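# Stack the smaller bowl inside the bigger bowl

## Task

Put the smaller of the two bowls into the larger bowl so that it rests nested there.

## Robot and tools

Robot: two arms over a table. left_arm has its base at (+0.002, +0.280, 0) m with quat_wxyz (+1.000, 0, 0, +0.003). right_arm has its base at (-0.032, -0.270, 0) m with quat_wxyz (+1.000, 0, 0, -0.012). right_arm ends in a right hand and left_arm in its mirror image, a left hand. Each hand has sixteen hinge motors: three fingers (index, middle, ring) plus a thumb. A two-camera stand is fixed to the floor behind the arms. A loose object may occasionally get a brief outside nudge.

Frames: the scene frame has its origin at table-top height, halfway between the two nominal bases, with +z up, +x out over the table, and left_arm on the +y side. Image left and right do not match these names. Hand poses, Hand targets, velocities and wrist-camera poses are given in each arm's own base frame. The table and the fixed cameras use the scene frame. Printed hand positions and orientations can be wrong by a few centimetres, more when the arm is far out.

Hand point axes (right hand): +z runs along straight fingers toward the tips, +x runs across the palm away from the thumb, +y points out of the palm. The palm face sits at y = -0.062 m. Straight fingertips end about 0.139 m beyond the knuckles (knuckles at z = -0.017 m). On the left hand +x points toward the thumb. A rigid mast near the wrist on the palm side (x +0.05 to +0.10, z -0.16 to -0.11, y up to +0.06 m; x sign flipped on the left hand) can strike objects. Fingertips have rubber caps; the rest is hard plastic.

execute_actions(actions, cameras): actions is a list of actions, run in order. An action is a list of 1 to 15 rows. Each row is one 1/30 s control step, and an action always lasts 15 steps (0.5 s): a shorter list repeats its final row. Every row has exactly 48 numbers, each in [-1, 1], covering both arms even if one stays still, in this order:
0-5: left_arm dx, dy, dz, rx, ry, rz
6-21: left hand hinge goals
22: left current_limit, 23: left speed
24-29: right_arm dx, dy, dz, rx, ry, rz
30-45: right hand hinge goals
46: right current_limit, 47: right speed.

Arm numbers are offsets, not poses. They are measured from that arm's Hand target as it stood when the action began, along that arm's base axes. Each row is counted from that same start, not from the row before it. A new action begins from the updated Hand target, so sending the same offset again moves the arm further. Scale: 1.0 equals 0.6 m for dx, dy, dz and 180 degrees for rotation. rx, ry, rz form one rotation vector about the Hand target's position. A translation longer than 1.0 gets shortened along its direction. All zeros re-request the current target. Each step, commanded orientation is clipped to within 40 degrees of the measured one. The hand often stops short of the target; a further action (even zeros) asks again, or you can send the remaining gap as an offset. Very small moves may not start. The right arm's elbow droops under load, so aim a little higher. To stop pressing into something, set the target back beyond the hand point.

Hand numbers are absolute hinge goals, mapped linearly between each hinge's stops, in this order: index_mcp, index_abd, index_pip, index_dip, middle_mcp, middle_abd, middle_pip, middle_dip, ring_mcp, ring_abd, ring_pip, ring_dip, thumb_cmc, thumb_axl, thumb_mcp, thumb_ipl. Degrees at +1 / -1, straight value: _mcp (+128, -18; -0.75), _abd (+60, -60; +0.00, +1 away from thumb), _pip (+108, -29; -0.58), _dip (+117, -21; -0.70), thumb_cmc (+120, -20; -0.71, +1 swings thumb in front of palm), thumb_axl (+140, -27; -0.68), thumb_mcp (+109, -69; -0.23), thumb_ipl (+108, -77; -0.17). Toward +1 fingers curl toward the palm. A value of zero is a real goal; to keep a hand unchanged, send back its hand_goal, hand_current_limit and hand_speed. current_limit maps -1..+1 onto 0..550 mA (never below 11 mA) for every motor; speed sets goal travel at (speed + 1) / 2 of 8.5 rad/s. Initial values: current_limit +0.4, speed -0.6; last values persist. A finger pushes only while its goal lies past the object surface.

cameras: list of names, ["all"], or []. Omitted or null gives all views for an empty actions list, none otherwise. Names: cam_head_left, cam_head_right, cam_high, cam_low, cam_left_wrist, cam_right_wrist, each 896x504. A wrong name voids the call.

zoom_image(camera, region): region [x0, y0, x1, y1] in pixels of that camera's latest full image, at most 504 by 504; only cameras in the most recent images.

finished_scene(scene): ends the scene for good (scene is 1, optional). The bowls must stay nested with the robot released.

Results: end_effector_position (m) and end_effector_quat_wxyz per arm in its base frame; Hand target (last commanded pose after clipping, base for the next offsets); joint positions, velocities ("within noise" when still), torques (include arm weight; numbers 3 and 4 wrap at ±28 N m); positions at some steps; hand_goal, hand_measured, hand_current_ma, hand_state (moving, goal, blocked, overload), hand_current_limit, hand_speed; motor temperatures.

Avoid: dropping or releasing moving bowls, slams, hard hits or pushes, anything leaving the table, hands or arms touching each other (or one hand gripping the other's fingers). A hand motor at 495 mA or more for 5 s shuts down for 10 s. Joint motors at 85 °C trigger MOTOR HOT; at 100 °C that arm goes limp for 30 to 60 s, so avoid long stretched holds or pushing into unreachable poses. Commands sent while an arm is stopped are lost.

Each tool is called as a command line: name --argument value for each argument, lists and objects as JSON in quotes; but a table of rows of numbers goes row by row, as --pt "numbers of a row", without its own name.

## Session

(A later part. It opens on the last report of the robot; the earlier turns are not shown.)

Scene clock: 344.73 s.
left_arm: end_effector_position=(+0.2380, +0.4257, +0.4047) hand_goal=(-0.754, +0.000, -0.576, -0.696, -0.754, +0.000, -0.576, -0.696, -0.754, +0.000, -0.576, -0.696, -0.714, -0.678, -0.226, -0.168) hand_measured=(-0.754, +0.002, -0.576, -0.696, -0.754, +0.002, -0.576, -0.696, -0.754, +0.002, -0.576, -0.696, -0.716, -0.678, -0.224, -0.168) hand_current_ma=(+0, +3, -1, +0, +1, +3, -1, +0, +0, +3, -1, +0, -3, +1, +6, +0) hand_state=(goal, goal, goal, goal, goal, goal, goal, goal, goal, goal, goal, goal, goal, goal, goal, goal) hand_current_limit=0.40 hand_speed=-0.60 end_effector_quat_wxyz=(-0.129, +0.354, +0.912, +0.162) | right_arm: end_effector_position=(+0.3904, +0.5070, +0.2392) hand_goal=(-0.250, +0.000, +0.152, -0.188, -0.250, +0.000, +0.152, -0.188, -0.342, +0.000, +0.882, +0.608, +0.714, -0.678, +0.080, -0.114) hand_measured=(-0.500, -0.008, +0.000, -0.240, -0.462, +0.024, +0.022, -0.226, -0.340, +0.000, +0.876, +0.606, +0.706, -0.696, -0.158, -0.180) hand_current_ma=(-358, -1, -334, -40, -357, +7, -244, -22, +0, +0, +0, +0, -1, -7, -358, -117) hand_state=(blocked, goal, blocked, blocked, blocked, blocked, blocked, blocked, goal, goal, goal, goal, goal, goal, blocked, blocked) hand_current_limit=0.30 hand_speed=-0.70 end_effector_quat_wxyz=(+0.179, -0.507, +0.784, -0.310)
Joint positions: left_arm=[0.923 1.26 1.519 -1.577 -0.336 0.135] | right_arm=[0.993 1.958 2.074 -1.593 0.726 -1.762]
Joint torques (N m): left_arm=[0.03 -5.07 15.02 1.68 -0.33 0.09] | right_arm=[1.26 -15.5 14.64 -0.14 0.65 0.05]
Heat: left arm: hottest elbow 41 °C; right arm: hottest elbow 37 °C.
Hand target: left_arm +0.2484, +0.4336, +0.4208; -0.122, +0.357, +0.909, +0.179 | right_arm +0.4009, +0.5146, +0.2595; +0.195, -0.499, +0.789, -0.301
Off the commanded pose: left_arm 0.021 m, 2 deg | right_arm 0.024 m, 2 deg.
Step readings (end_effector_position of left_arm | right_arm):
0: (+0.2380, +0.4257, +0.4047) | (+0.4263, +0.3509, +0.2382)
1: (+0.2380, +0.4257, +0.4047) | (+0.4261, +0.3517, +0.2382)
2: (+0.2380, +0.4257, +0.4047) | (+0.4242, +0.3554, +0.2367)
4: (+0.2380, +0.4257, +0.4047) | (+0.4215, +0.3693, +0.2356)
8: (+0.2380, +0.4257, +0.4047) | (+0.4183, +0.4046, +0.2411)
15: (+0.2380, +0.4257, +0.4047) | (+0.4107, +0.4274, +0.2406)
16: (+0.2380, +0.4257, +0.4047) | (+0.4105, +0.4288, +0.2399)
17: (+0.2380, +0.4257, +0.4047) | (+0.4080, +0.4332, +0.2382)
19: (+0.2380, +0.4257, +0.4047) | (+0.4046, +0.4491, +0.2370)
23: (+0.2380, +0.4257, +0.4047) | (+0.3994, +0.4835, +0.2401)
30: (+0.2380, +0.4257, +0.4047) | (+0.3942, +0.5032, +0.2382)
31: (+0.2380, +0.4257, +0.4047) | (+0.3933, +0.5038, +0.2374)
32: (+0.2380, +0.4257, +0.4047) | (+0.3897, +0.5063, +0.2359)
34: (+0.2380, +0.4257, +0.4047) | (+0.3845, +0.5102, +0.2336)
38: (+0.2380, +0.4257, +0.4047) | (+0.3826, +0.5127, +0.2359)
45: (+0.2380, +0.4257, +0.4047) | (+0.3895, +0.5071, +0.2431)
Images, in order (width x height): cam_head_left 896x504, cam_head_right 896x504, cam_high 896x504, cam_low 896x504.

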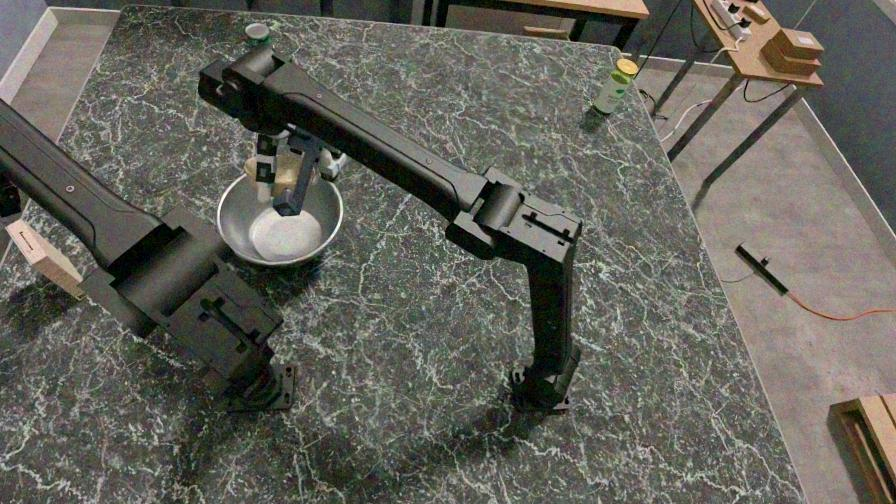

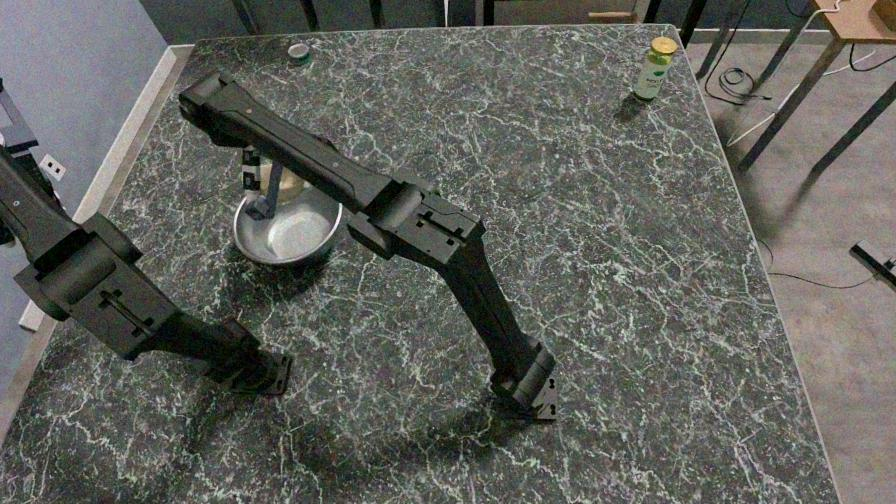

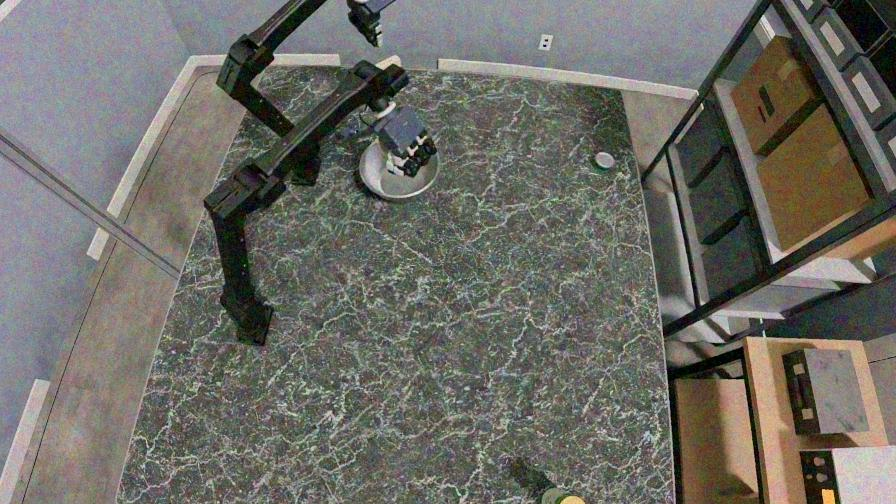

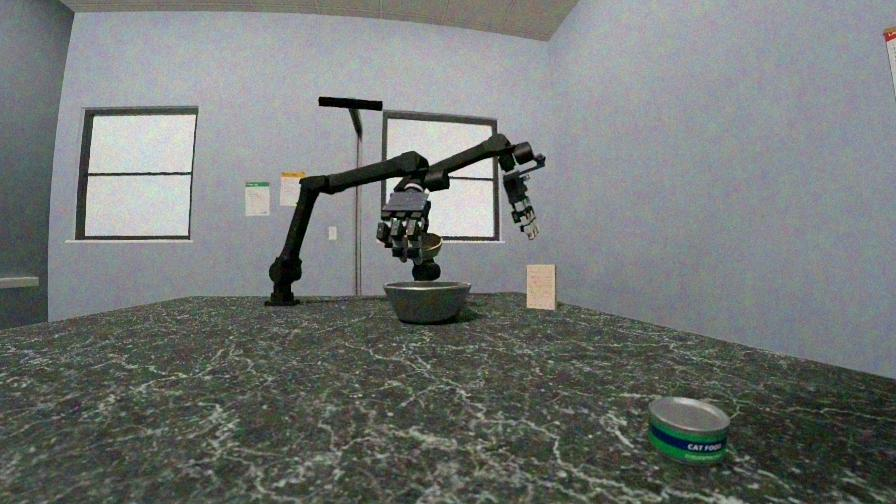

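execute_actions --actions '[[[0,0,0,0,0,0,-0.754,0,-0.576,-0.696,-0.754,0,-0.576,-0.696,-0.754,0,-0.576,-0.696,-0.714,-0.678,-0.226,-0.168,0.4,-0.6,0,0.013,-0.08,0,0,0,-0.25,0,0.153,-0.188,-0.25,0,0.153,-0.188,-0.342,0,0.883,0.609,0.714,-0.678,0.08,-0.114,0.3,-0.7]],[[0,0,0,0,0,0,-0.754,0,-0.576,-0.696,-0.754,0,-0.576,-0.696,-0.754,0,-0.576,-0.696,-0.714,-0.678,-0.226,-0.168,0.4,-0.6,0,0,-0.08,0,0,0,-0.25,0,0.153,-0.188,-0.25,0,0.153,-0.188,-0.342,0,0.883,0.609,0.714,-0.678,0.08,-0.114,0.3,-0.7]]]' --cameras '["cam_head_left","cam_head_right","cam_high","cam_low"]'

zoom_image --camera "cam_high" --region '[330, 80, 490, 220]'

zoom_image --camera "cam_low" --region '[350, 190, 500, 330]'

zoom_image --camera "cam_head_left" --region '[190, 100, 390, 280]'

Scene clock: 363.83 s.
left_arm: end_effector_position=(+0.2380, +0.4257, +0.4047) hand_goal=(-0.754, +0.000, -0.576, -0.696, -0.754, +0.000, -0.576, -0.696, -0.754, +0.000, -0.576, -0.696, -0.714, -0.678, -0.226, -0.168) hand_measured=(-0.754, +0.002, -0.576, -0.696, -0.754, +0.002, -0.576, -0.696, -0.754, +0.002, -0.576, -0.696, -0.716, -0.678, -0.224, -0.168) hand_current_ma=(+0, +3, -1, +0, +1, +3, -1, +0, +0, +3, -1, +0, -3, +1, +6, +0) hand_state=(goal, goal, goal, goal, goal, goal, goal, goal, goal, goal, goal, goal, goal, goal, goal, goal) hand_current_limit=0.40 hand_speed=-0.60 end_effector_quat_wxyz=(-0.129, +0.354, +0.912, +0.162) | right_arm: end_effector_position=(+0.3982, +0.5191, +0.1556) hand_goal=(-0.250, +0.000, +0.152, -0.188, -0.250, +0.000, +0.152, -0.188, -0.342, +0.000, +0.882, +0.608, +0.714, -0.678, +0.080, -0.114) hand_measured=(-0.500, -0.008, +0.000, -0.240, -0.462, +0.024, +0.022, -0.226, -0.340, +0.000, +0.876, +0.606, +0.706, -0.696, -0.158, -0.180) hand_current_ma=(-358, -1, -334, -40, -357, +7, -244, -22, +0, +0, +0, +0, -1, -7, -357, -117) hand_state=(blocked, goal, blocked, blocked, blocked, blocked, blocked, blocked, goal, goal, goal, goal, goal, goal, blocked, blocked) hand_current_limit=0.30 hand_speed=-0.70 end_effector_quat_wxyz=(+0.184, -0.505, +0.785, -0.307)
Joint positions: left_arm=[0.923 1.26 1.519 -1.577 -0.336 0.135] | right_arm=[0.993 1.99 1.903 -1.377 0.726 -1.762]
Joint torques (N m): left_arm=[0.15 -5.07 15.06 1.73 -0.33 0.1] | right_arm=[2.26 -17.38 9.42 0.96 0.68 0.12]
Heat: left arm: hottest elbow 41 °C; right arm: hottest elbow 39 °C.
Hand target: left_arm +0.2484, +0.4336, +0.4208; -0.122, +0.357, +0.909, +0.179 | right_arm +0.4009, +0.5224, +0.1636; +0.195, -0.499, +0.789, -0.301
Off the commanded pose: left_arm 0.021 m, 2 deg | right_arm 0.009 m, 2 deg.
Step readings (end_effector_position of left_arm | right_arm):
0: (+0.2380, +0.4257, +0.4047) | (+0.3904, +0.5070, +0.2392)
1: (+0.2380, +0.4257, +0.4047) | (+0.3904, +0.5070, +0.2392)
2: (+0.2380, +0.4257, +0.4047) | (+0.3909, +0.5079, +0.2393)
4: (+0.2380, +0.4257, +0.4047) | (+0.3939, +0.5124, +0.2383)
8: (+0.2380, +0.4257, +0.4047) | (+0.3975, +0.5180, +0.2292)
15: (+0.2380, +0.4257, +0.4047) | (+0.3980, +0.5187, +0.2121)
16: (+0.2380, +0.4257, +0.4047) | (+0.3980, +0.5188, +0.2103)
17: (+0.2380, +0.4257, +0.4047) | (+0.3985, +0.5195, +0.2065)
19: (+0.2380, +0.4257, +0.4047) | (+0.3991, +0.5205, +0.1981)
23: (+0.2380, +0.4257, +0.4047) | (+0.3970, +0.5172, +0.1713)
30: (+0.2380, +0.4257, +0.4047) | (+0.3975, +0.5181, +0.1554)
Images, in order (width x height): cam_head_left 896x504, cam_head_right 896x504, cam_high 896x504, cam_low 896x504.

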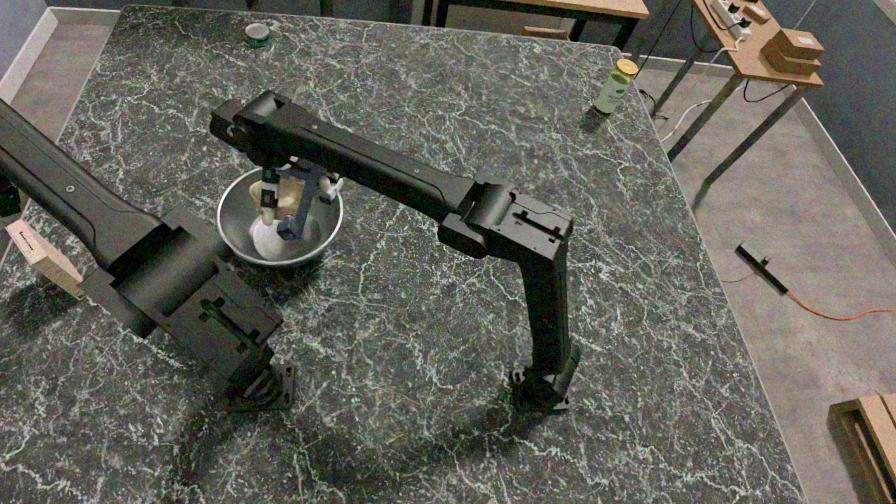

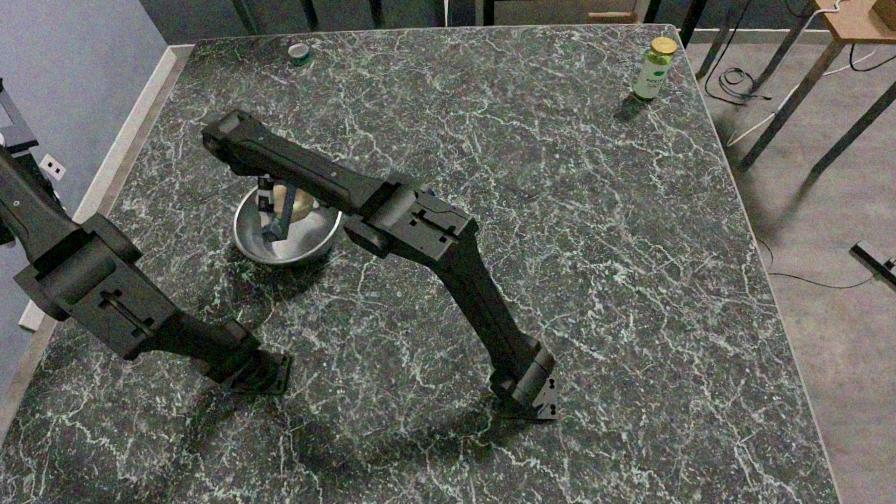

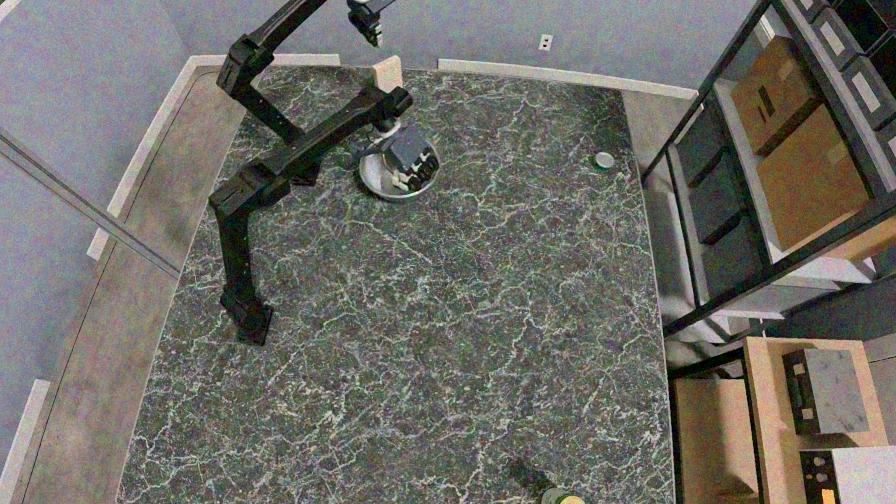

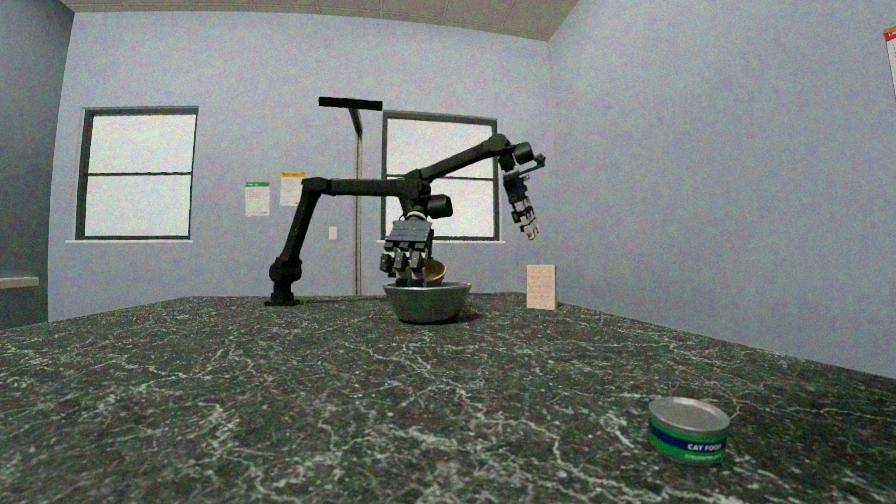

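Scaled by 3.150 from the camera's 896x504 image, which has a finer 1280x720 frame.

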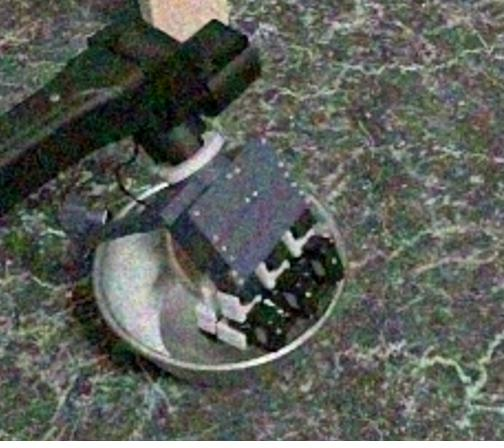

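Scaled by 3.360 from the camera's 896x504 image, which has a finer 1280x720 frame.

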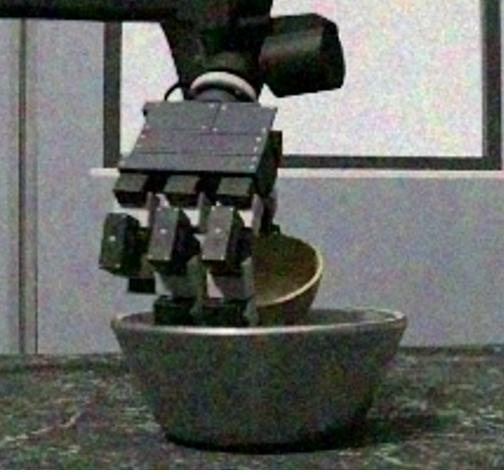

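Scaled by 2.520 from the camera's 896x504 image, which has a finer 1280x720 frame.

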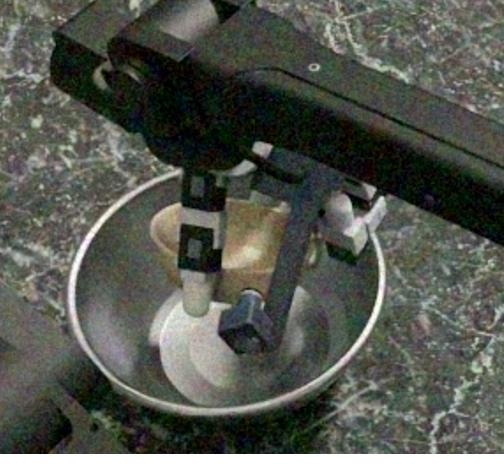

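execute_actions --actions '[[[0,0,0,0,0,0,-0.754,0,-0.576,-0.696,-0.754,0,-0.576,-0.696,-0.754,0,-0.576,-0.696,-0.714,-0.678,-0.226,-0.168,0.4,-0.6,-0.029,0.031,0,0,0,0,-0.25,0,0.153,-0.188,-0.25,0,0.153,-0.188,0.068,0,0.95,0.609,0.714,-0.678,0.08,-0.114,0.3,-0.7]],[[0,0,0,0,0,0,-0.754,0,-0.576,-0.696,-0.754,0,-0.576,-0.696,-0.754,0,-0.576,-0.696,-0.714,-0.678,-0.226,-0.168,0.4,-0.6,0,0,-0.075,0,0,0,-0.25,0,0.153,-0.188,-0.25,0,0.153,-0.188,0.068,0,0.95,0.609,0.714,-0.678,0.08,-0.114,0.3,-0.7]]]' --cameras '["cam_head_left","cam_head_right","cam_high","cam_low"]'

zoom_image --camera "cam_high" --region '[330, 80, 490, 220]'

zoom_image --camera "cam_low" --region '[350, 190, 500, 330]'

zoom_image --camera "cam_head_left" --region '[190, 120, 370, 280]'

Scene clock: 397.53 s.
left_arm: end_effector_position=(+0.2380, +0.4257, +0.4047) hand_goal=(-0.754, +0.000, -0.576, -0.696, -0.754, +0.000, -0.576, -0.696, -0.754, +0.000, -0.576, -0.696, -0.714, -0.678, -0.226, -0.168) hand_measured=(-0.754, +0.002, -0.576, -0.696, -0.754, +0.002, -0.576, -0.696, -0.754, +0.002, -0.576, -0.696, -0.716, -0.678, -0.224, -0.168) hand_current_ma=(+0, +3, -1, +0, +1, +3, -1, +0, +0, +3, -1, +0, -3, +1, +6, +0) hand_state=(goal, goal, goal, goal, goal, goal, goal, goal, goal, goal, goal, goal, goal, goal, goal, goal) hand_current_limit=0.40 hand_speed=-0.60 end_effector_quat_wxyz=(-0.129, +0.354, +0.912, +0.162) | right_arm: end_effector_position=(+0.3844, +0.5346, +0.1166) hand_goal=(-0.250, +0.000, +0.152, -0.188, -0.250, +0.000, +0.152, -0.188, +0.068, +0.000, +0.950, +0.608, +0.714, -0.678, +0.080, -0.114) hand_measured=(-0.500, -0.008, +0.000, -0.240, -0.462, +0.024, +0.022, -0.226, +0.060, +0.000, +0.944, +0.606, +0.706, -0.696, -0.158, -0.180) hand_current_ma=(-358, -1, -334, -40, -357, +7, -244, -22, -1, +0, -1, +0, -1, -7, -357, -117) hand_state=(blocked, goal, blocked, blocked, blocked, blocked, blocked, blocked, goal, goal, goal, goal, goal, goal, blocked, blocked) hand_current_limit=0.30 hand_speed=-0.70 end_effector_quat_wxyz=(+0.186, -0.503, +0.787, -0.305)
Joint positions: left_arm=[0.923 1.26 1.519 -1.577 -0.336 0.135] | right_arm=[1.024 2.023 1.853 -1.318 0.726 -1.716]
Joint torques (N m): left_arm=[-0.09 -5.13 15.01 1.69 -0.32 0.11] | right_arm=[3.43 -16.79 9.48 0.69 0.85 0.19]
Heat: left arm: hottest elbow 42 °C; right arm: hottest elbow 37 °C.
Hand target: left_arm +0.2484, +0.4336, +0.4208; -0.122, +0.357, +0.909, +0.179 | right_arm +0.3834, +0.5411, +0.1186; +0.195, -0.499, +0.789, -0.301
Off the commanded pose: left_arm 0.021 m, 2 deg | right_arm 0.007 m, 1 deg.
Step readings (end_effector_position of left_arm | right_arm):
0: (+0.2380, +0.4257, +0.4047) | (+0.3982, +0.5191, +0.1556)
1: (+0.2380, +0.4257, +0.4047) | (+0.3982, +0.5191, +0.1556)
2: (+0.2380, +0.4257, +0.4047) | (+0.3981, +0.5194, +0.1556)
4: (+0.2380, +0.4257, +0.4047) | (+0.3967, +0.5199, +0.1556)
8: (+0.2380, +0.4257, +0.4047) | (+0.3908, +0.5212, +0.1551)
15: (+0.2380, +0.4257, +0.4047) | (+0.3808, +0.5275, +0.1533)
16: (+0.2380, +0.4257, +0.4047) | (+0.3805, +0.5278, +0.1529)
17: (+0.2380, +0.4257, +0.4047) | (+0.3808, +0.5288, +0.1525)
19: (+0.2380, +0.4257, +0.4047) | (+0.3831, +0.5326, +0.1497)
23: (+0.2380, +0.4257, +0.4047) | (+0.3847, +0.5352, +0.1383)
30: (+0.2380, +0.4257, +0.4047) | (+0.3840, +0.5340, +0.1179)
Images, in order (width x height): cam_head_left 896x504, cam_head_right 896x504, cam_high 896x504, cam_low 896x504.

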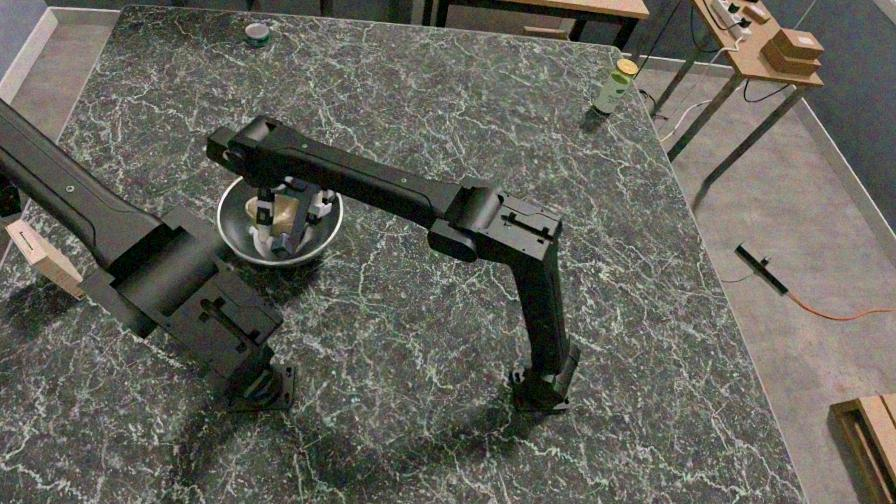

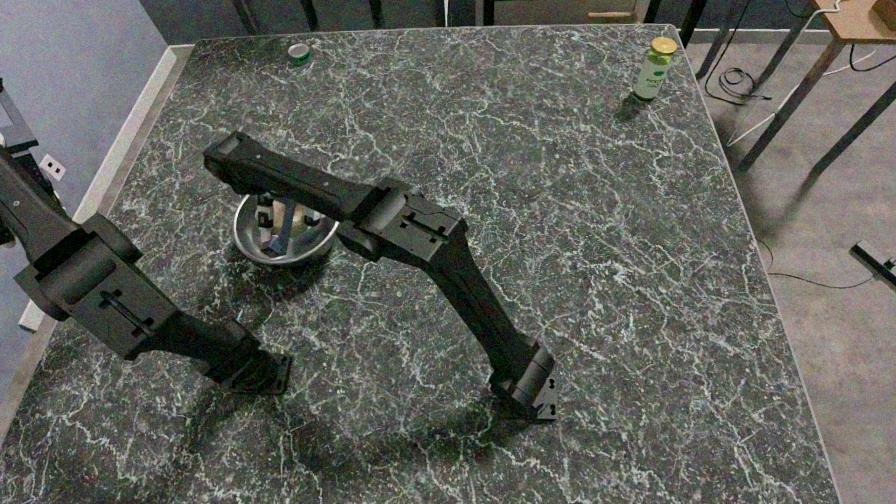

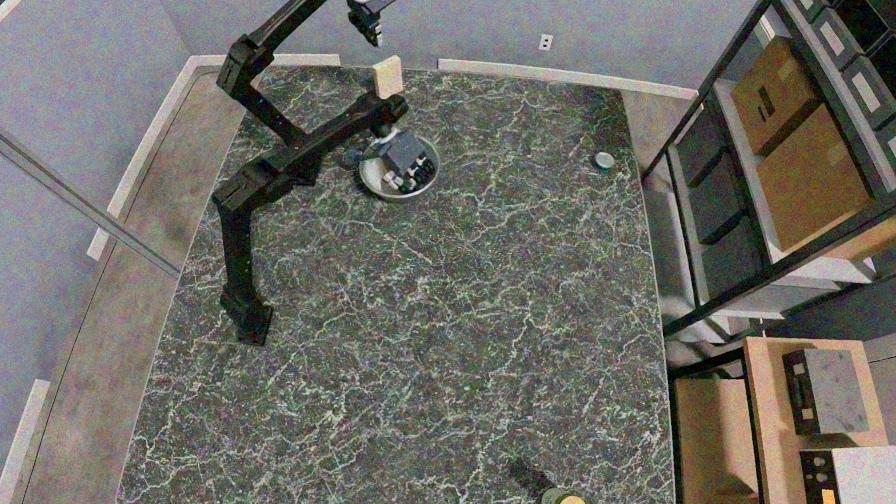

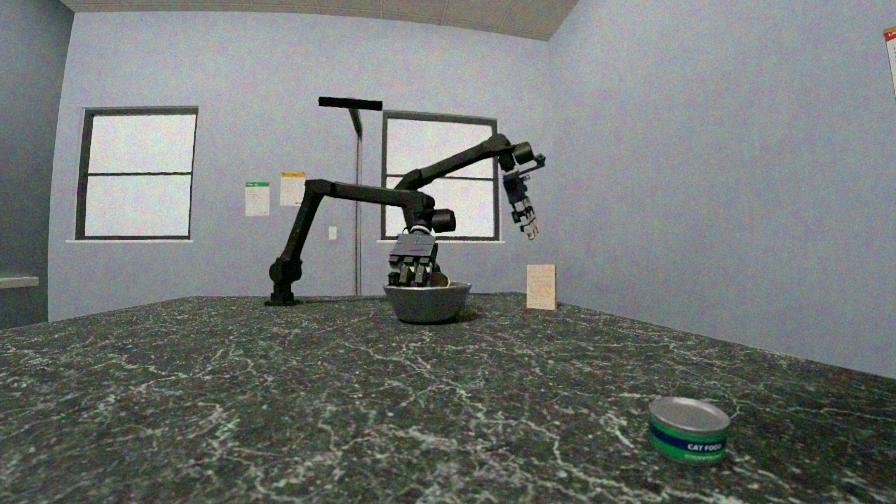

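Scaled by 3.150 from the camera's 896x504 image, which has a finer 1280x720 frame.

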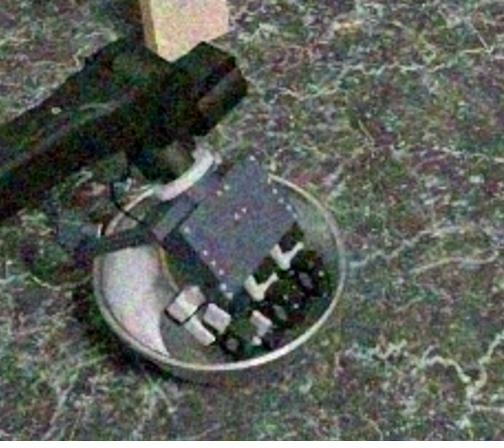

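Scaled by 3.360 from the camera's 896x504 image, which has a finer 1280x720 frame.

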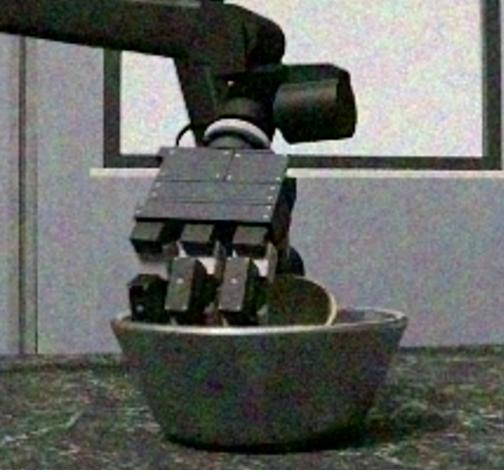

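Scaled by 2.800 from the camera's 896x504 image, which has a finer 1280x720 frame.

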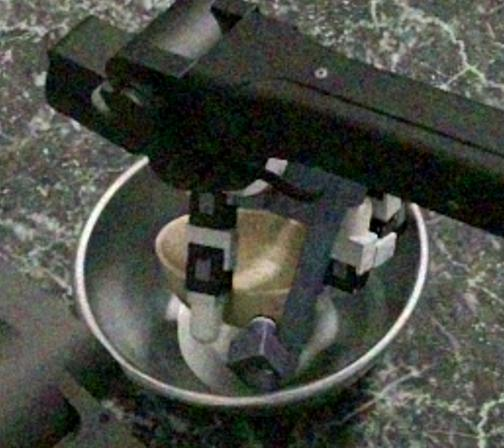

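execute_actions --actions '[[[0,0,0,0,0,0,-0.754,0,-0.576,-0.696,-0.754,0,-0.576,-0.696,-0.754,0,-0.576,-0.696,-0.714,-0.678,-0.226,-0.168,0.4,-0.6,0,0,-0.035,0,0,0,-0.25,0,0.153,-0.188,-0.25,0,0.153,-0.188,0.068,0,0.95,0.609,0.714,-0.678,0.08,-0.114,0.3,-0.7]],[[0,0,0,0,0,0,-0.754,0,-0.576,-0.696,-0.754,0,-0.576,-0.696,-0.754,0,-0.576,-0.696,-0.714,-0.678,-0.226,-0.168,0.4,-0.6,0,0,-0.03,0,0,0,-0.25,0,0.153,-0.188,-0.25,0,0.153,-0.188,0.068,0,0.95,0.609,0.714,-0.678,0.08,-0.114,0.3,-0.7]]]' --cameras '["cam_head_left","cam_head_right","cam_high","cam_low"]'

zoom_image --camera "cam_high" --region '[330, 80, 490, 220]'

zoom_image --camera "cam_low" --region '[350, 190, 500, 330]'

zoom_image --camera "cam_head_left" --region '[190, 120, 370, 280]'

Scene clock: 405.40 s.
left_arm: end_effector_position=(+0.2380, +0.4257, +0.4047) hand_goal=(-0.754, +0.000, -0.576, -0.696, -0.754, +0.000, -0.576, -0.696, -0.754, +0.000, -0.576, -0.696, -0.714, -0.678, -0.226, -0.168) hand_measured=(-0.754, +0.002, -0.576, -0.696, -0.754, +0.002, -0.576, -0.696, -0.754, +0.002, -0.576, -0.696, -0.716, -0.678, -0.224, -0.168) hand_current_ma=(+0, +3, -1, +0, +1, +3, -1, +0, +0, +3, -1, +0, -3, +1, +6, +0) hand_state=(goal, goal, goal, goal, goal, goal, goal, goal, goal, goal, goal, goal, goal, goal, goal, goal) hand_current_limit=0.40 hand_speed=-0.60 end_effector_quat_wxyz=(-0.129, +0.354, +0.912, +0.162) | right_arm: end_effector_position=(+0.3853, +0.5358, +0.0849) hand_goal=(-0.250, +0.000, +0.152, -0.188, -0.250, +0.000, +0.152, -0.188, +0.068, +0.000, +0.950, +0.608, +0.714, -0.678, +0.080, -0.114) hand_measured=(-0.500, -0.008, +0.000, -0.240, -0.462, +0.024, +0.022, -0.226, +0.064, +0.000, +0.944, +0.606, +0.706, -0.696, -0.158, -0.180) hand_current_ma=(-357, -1, -334, -40, -357, +7, -243, -22, +0, +0, -1, +0, -1, -7, -357, -117) hand_state=(blocked, goal, blocked, blocked, blocked, blocked, blocked, blocked, goal, goal, goal, goal, goal, goal, blocked, blocked) hand_current_limit=0.30 hand_speed=-0.70 end_effector_quat_wxyz=(+0.191, -0.501, +0.788, -0.303)
Joint positions: left_arm=[0.923 1.26 1.519 -1.577 -0.336 0.135] | right_arm=[1.024 2.037 1.79 -1.229 0.728 -1.715]
Joint torques (N m): left_arm=[0.56 -5.3 15.1 1.59 -0.33 0.12] | right_arm=[2.96 -15.85 9.16 0.66 0.76 0.11]
Heat: left arm: hottest elbow 42 °C; right arm: hottest elbow 37 °C.
Hand target: left_arm +0.2484, +0.4336, +0.4208; -0.122, +0.357, +0.909, +0.179 | right_arm +0.3834, +0.5410, +0.0796; +0.195, -0.499, +0.789, -0.301
Off the commanded pose: left_arm 0.021 m, 2 deg | right_arm 0.008 m, 1 deg.
Step readings (end_effector_position of left_arm | right_arm):
0: (+0.2380, +0.4257, +0.4047) | (+0.3844, +0.5346, +0.1166)
1: (+0.2380, +0.4257, +0.4047) | (+0.3845, +0.5348, +0.1166)
2: (+0.2380, +0.4257, +0.4047) | (+0.3846, +0.5350, +0.1157)
4: (+0.2380, +0.4257, +0.4047) | (+0.3855, +0.5364, +0.1129)
8: (+0.2380, +0.4257, +0.4047) | (+0.3849, +0.5354, +0.1051)
15: (+0.2380, +0.4257, +0.4047) | (+0.3856, +0.5358, +0.1035)
16: (+0.2380, +0.4257, +0.4047) | (+0.3857, +0.5359, +0.1034)
17: (+0.2380, +0.4257, +0.4047) | (+0.3858, +0.5362, +0.1025)
19: (+0.2380, +0.4257, +0.4047) | (+0.3864, +0.5371, +0.1001)
23: (+0.2380, +0.4257, +0.4047) | (+0.3858, +0.5367, +0.0932)
30: (+0.2380, +0.4257, +0.4047) | (+0.3853, +0.5358, +0.0849)
Images, in order (width x height): cam_head_left 896x504, cam_head_right 896x504, cam_high 896x504, cam_low 896x504.

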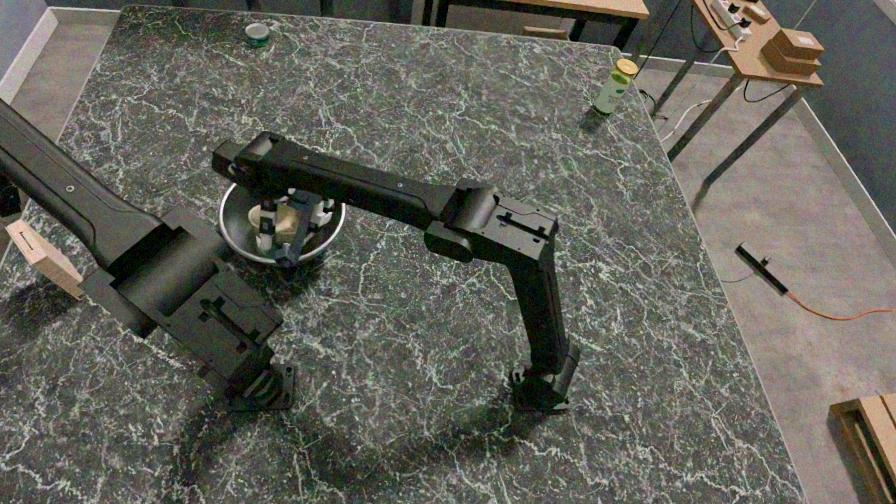

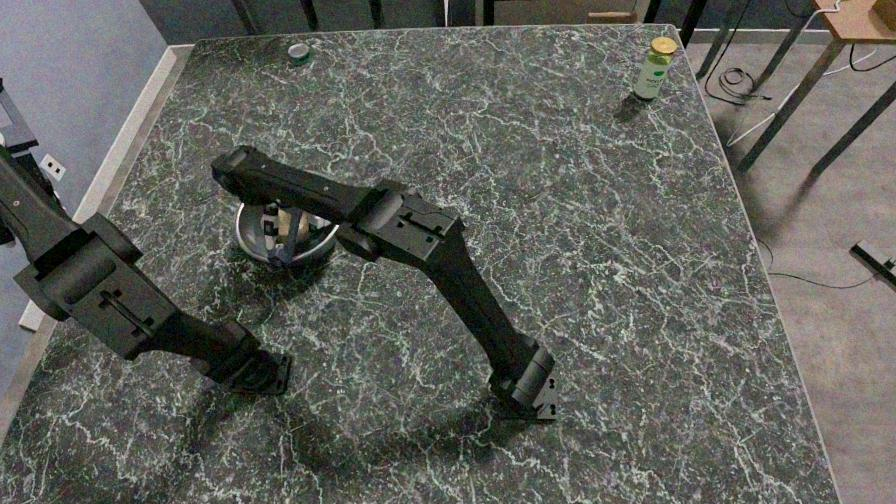

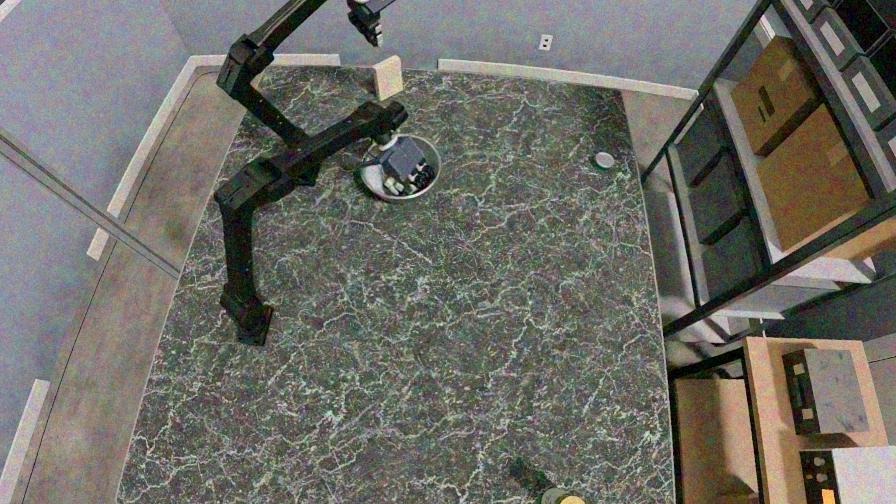

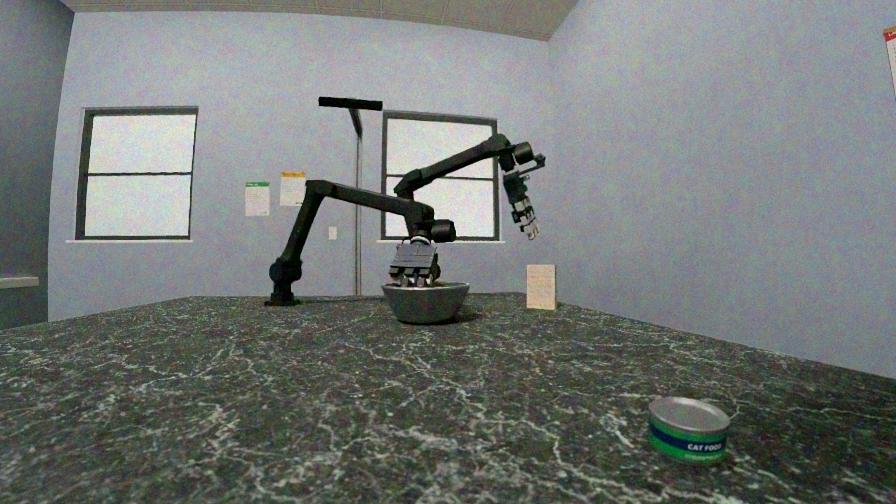

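Scaled by 3.150 from the camera's 896x504 image, which has a finer 1280x720 frame.

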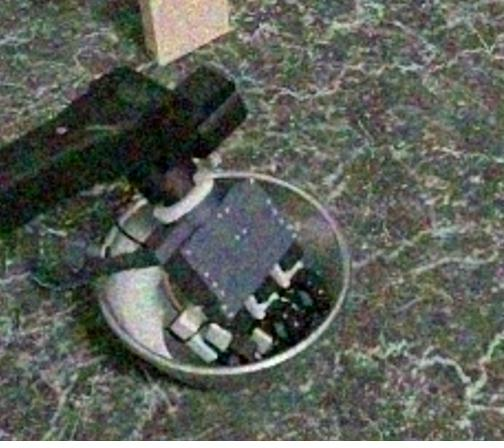

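Scaled by 3.360 from the camera's 896x504 image, which has a finer 1280x720 frame.

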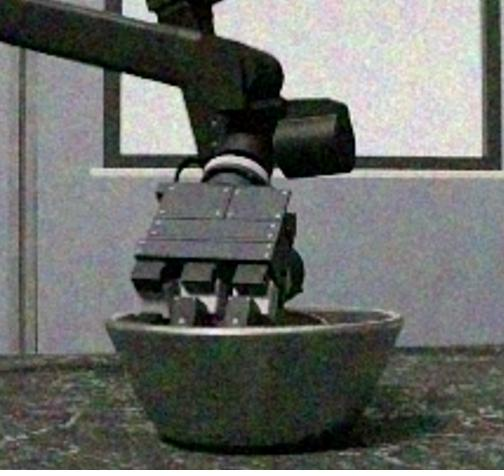

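Scaled by 2.800 from the camera's 896x504 image, which has a finer 1280x720 frame.

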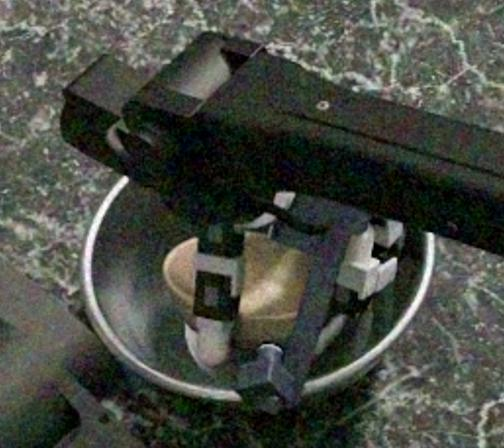

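execute_actions --actions '[[[0,0,0,0,0,0,-0.754,0,-0.576,-0.696,-0.754,0,-0.576,-0.696,-0.754,0,-0.576,-0.696,-0.714,-0.678,-0.226,-0.168,0.4,-0.6,-0.015,0.007,0.013,0.0141,0.0302,0,-0.25,0,0.153,-0.188,-0.25,0,0.153,-0.188,0.068,0,0.95,0.609,0.714,-0.678,0.08,-0.114,0.3,-0.7]],[[0,0,0,0,0,0,-0.754,0,-0.576,-0.696,-0.754,0,-0.576,-0.696,-0.754,0,-0.576,-0.696,-0.714,-0.678,-0.226,-0.168,0.4,-0.6,0,0,-0.021,0,0,0,-0.25,0,0.153,-0.188,-0.25,0,0.153,-0.188,0.068,0,0.95,0.609,0.714,-0.678,0.08,-0.114,0.3,-0.7]]]' --cameras '["cam_head_left","cam_high","cam_low"]'

zoom_image --camera "cam_high" --region '[330, 80, 490, 220]'

zoom_image --camera "cam_low" --region '[350, 190, 500, 330]'

zoom_image --camera "cam_head_left" --region '[190, 120, 370, 280]'

Scene clock: 428.37 s.
left_arm: end_effector_position=(+0.2380, +0.4257, +0.4047) hand_goal=(-0.754, +0.000, -0.576, -0.696, -0.754, +0.000, -0.576, -0.696, -0.754, +0.000, -0.576, -0.696, -0.714, -0.678, -0.226, -0.168) hand_measured=(-0.754, +0.002, -0.576, -0.696, -0.754, +0.002, -0.576, -0.696, -0.754, +0.002, -0.576, -0.696, -0.716, -0.678, -0.224, -0.168) hand_current_ma=(+0, +3, -1, +0, +1, +3, -1, +0, +0, +3, -1, +0, -3, +1, +6, +0) hand_state=(goal, goal, goal, goal, goal, goal, goal, goal, goal, goal, goal, goal, goal, goal, goal, goal) hand_current_limit=0.40 hand_speed=-0.60 end_effector_quat_wxyz=(-0.129, +0.354, +0.912, +0.162) | right_arm: end_effector_position=(+0.3683, +0.5435, +0.0797) hand_goal=(-0.250, +0.000, +0.152, -0.188, -0.250, +0.000, +0.152, -0.188, +0.068, +0.000, +0.950, +0.608, +0.714, -0.678, +0.080, -0.114) hand_measured=(-0.500, -0.008, +0.000, -0.240, -0.462, +0.024, +0.022, -0.226, +0.064, +0.000, +0.944, +0.606, +0.706, -0.696, -0.158, -0.180) hand_current_ma=(-358, -1, -334, -40, -358, +7, -243, -22, +0, +0, +0, +0, -1, -7, -358, -117) hand_state=(blocked, goal, blocked, blocked, blocked, blocked, blocked, blocked, goal, goal, goal, goal, goal, goal, blocked, blocked) hand_current_limit=0.30 hand_speed=-0.70 end_effector_quat_wxyz=(+0.167, -0.513, +0.800, -0.262)
Joint positions: left_arm=[0.923 1.26 1.519 -1.577 -0.336 0.135] | right_arm=[1.024 2.039 1.79 -1.238 0.628 -1.715]
Joint torques (N m): left_arm=[0.67 -4.95 15.01 1.65 -0.32 0.07] | right_arm=[1.08 -16.03 9.31 0.62 0.5 0.1]
Heat: left arm: hottest elbow 42 °C; right arm: hottest elbow 36 °C.
Hand target: left_arm +0.2484, +0.4336, +0.4208; -0.122, +0.357, +0.909, +0.179 | right_arm +0.3744, +0.5452, +0.0748; +0.168, -0.508, +0.804, -0.259
Off the commanded pose: left_arm 0.021 m, 2 deg | right_arm 0.008 m, 1 deg.
Step readings (end_effector_position of left_arm | right_arm):
0: (+0.2380, +0.4257, +0.4047) | (+0.3853, +0.5358, +0.0849)
1: (+0.2380, +0.4257, +0.4047) | (+0.3848, +0.5361, +0.0847)
2: (+0.2380, +0.4257, +0.4047) | (+0.3823, +0.5377, +0.0839)
4: (+0.2380, +0.4257, +0.4047) | (+0.3757, +0.5414, +0.0821)
8: (+0.2380, +0.4257, +0.4047) | (+0.3690, +0.5424, +0.0806)
15: (+0.2380, +0.4257, +0.4047) | (+0.3675, +0.5417, +0.0803)
16: (+0.2380, +0.4257, +0.4047) | (+0.3674, +0.5418, +0.0802)
17: (+0.2380, +0.4257, +0.4047) | (+0.3673, +0.5418, +0.0802)
19: (+0.2380, +0.4257, +0.4047) | (+0.3673, +0.5419, +0.0800)
23: (+0.2380, +0.4257, +0.4047) | (+0.3679, +0.5429, +0.0799)
30: (+0.2380, +0.4257, +0.4047) | (+0.3683, +0.5435, +0.0797)
Images, in order (width x height): cam_head_left 896x504, cam_high 896x504, cam_low 896x504.

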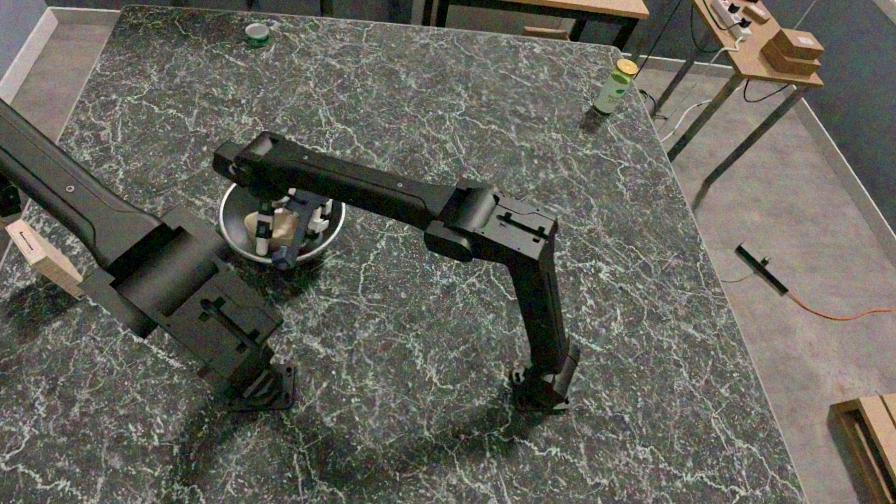

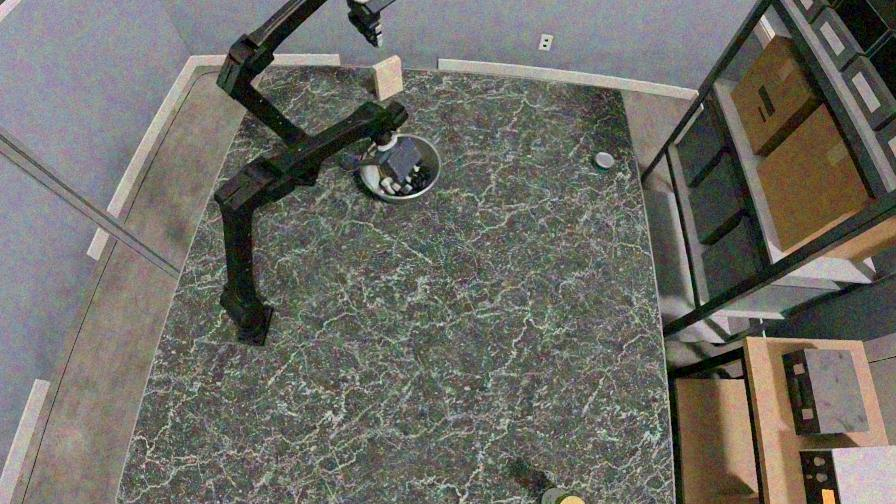

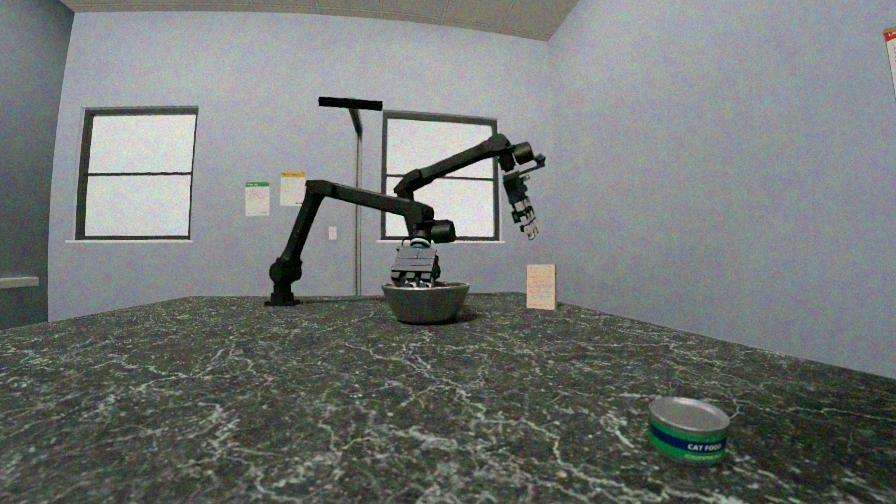

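Scaled by 3.150 from the camera's 896x504 image, which has a finer 1280x720 frame.

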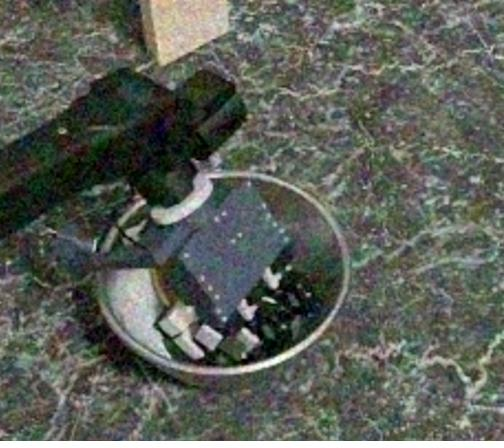

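Scaled by 3.360 from the camera's 896x504 image, which has a finer 1280x720 frame.

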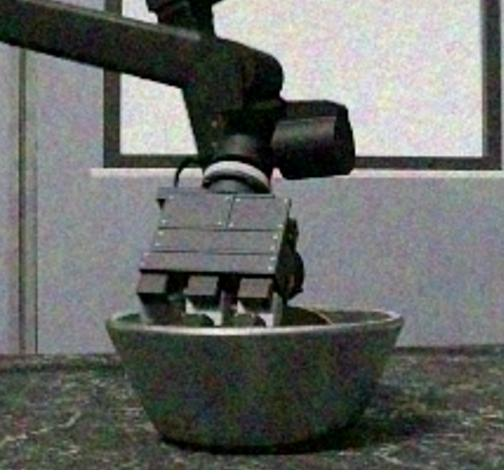

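Scaled by 2.800 from the camera's 896x504 image, which has a finer 1280x720 frame.

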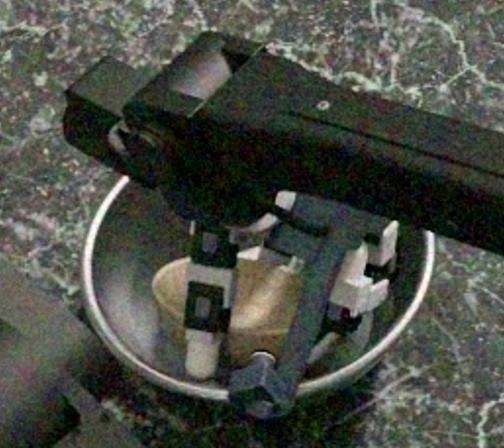

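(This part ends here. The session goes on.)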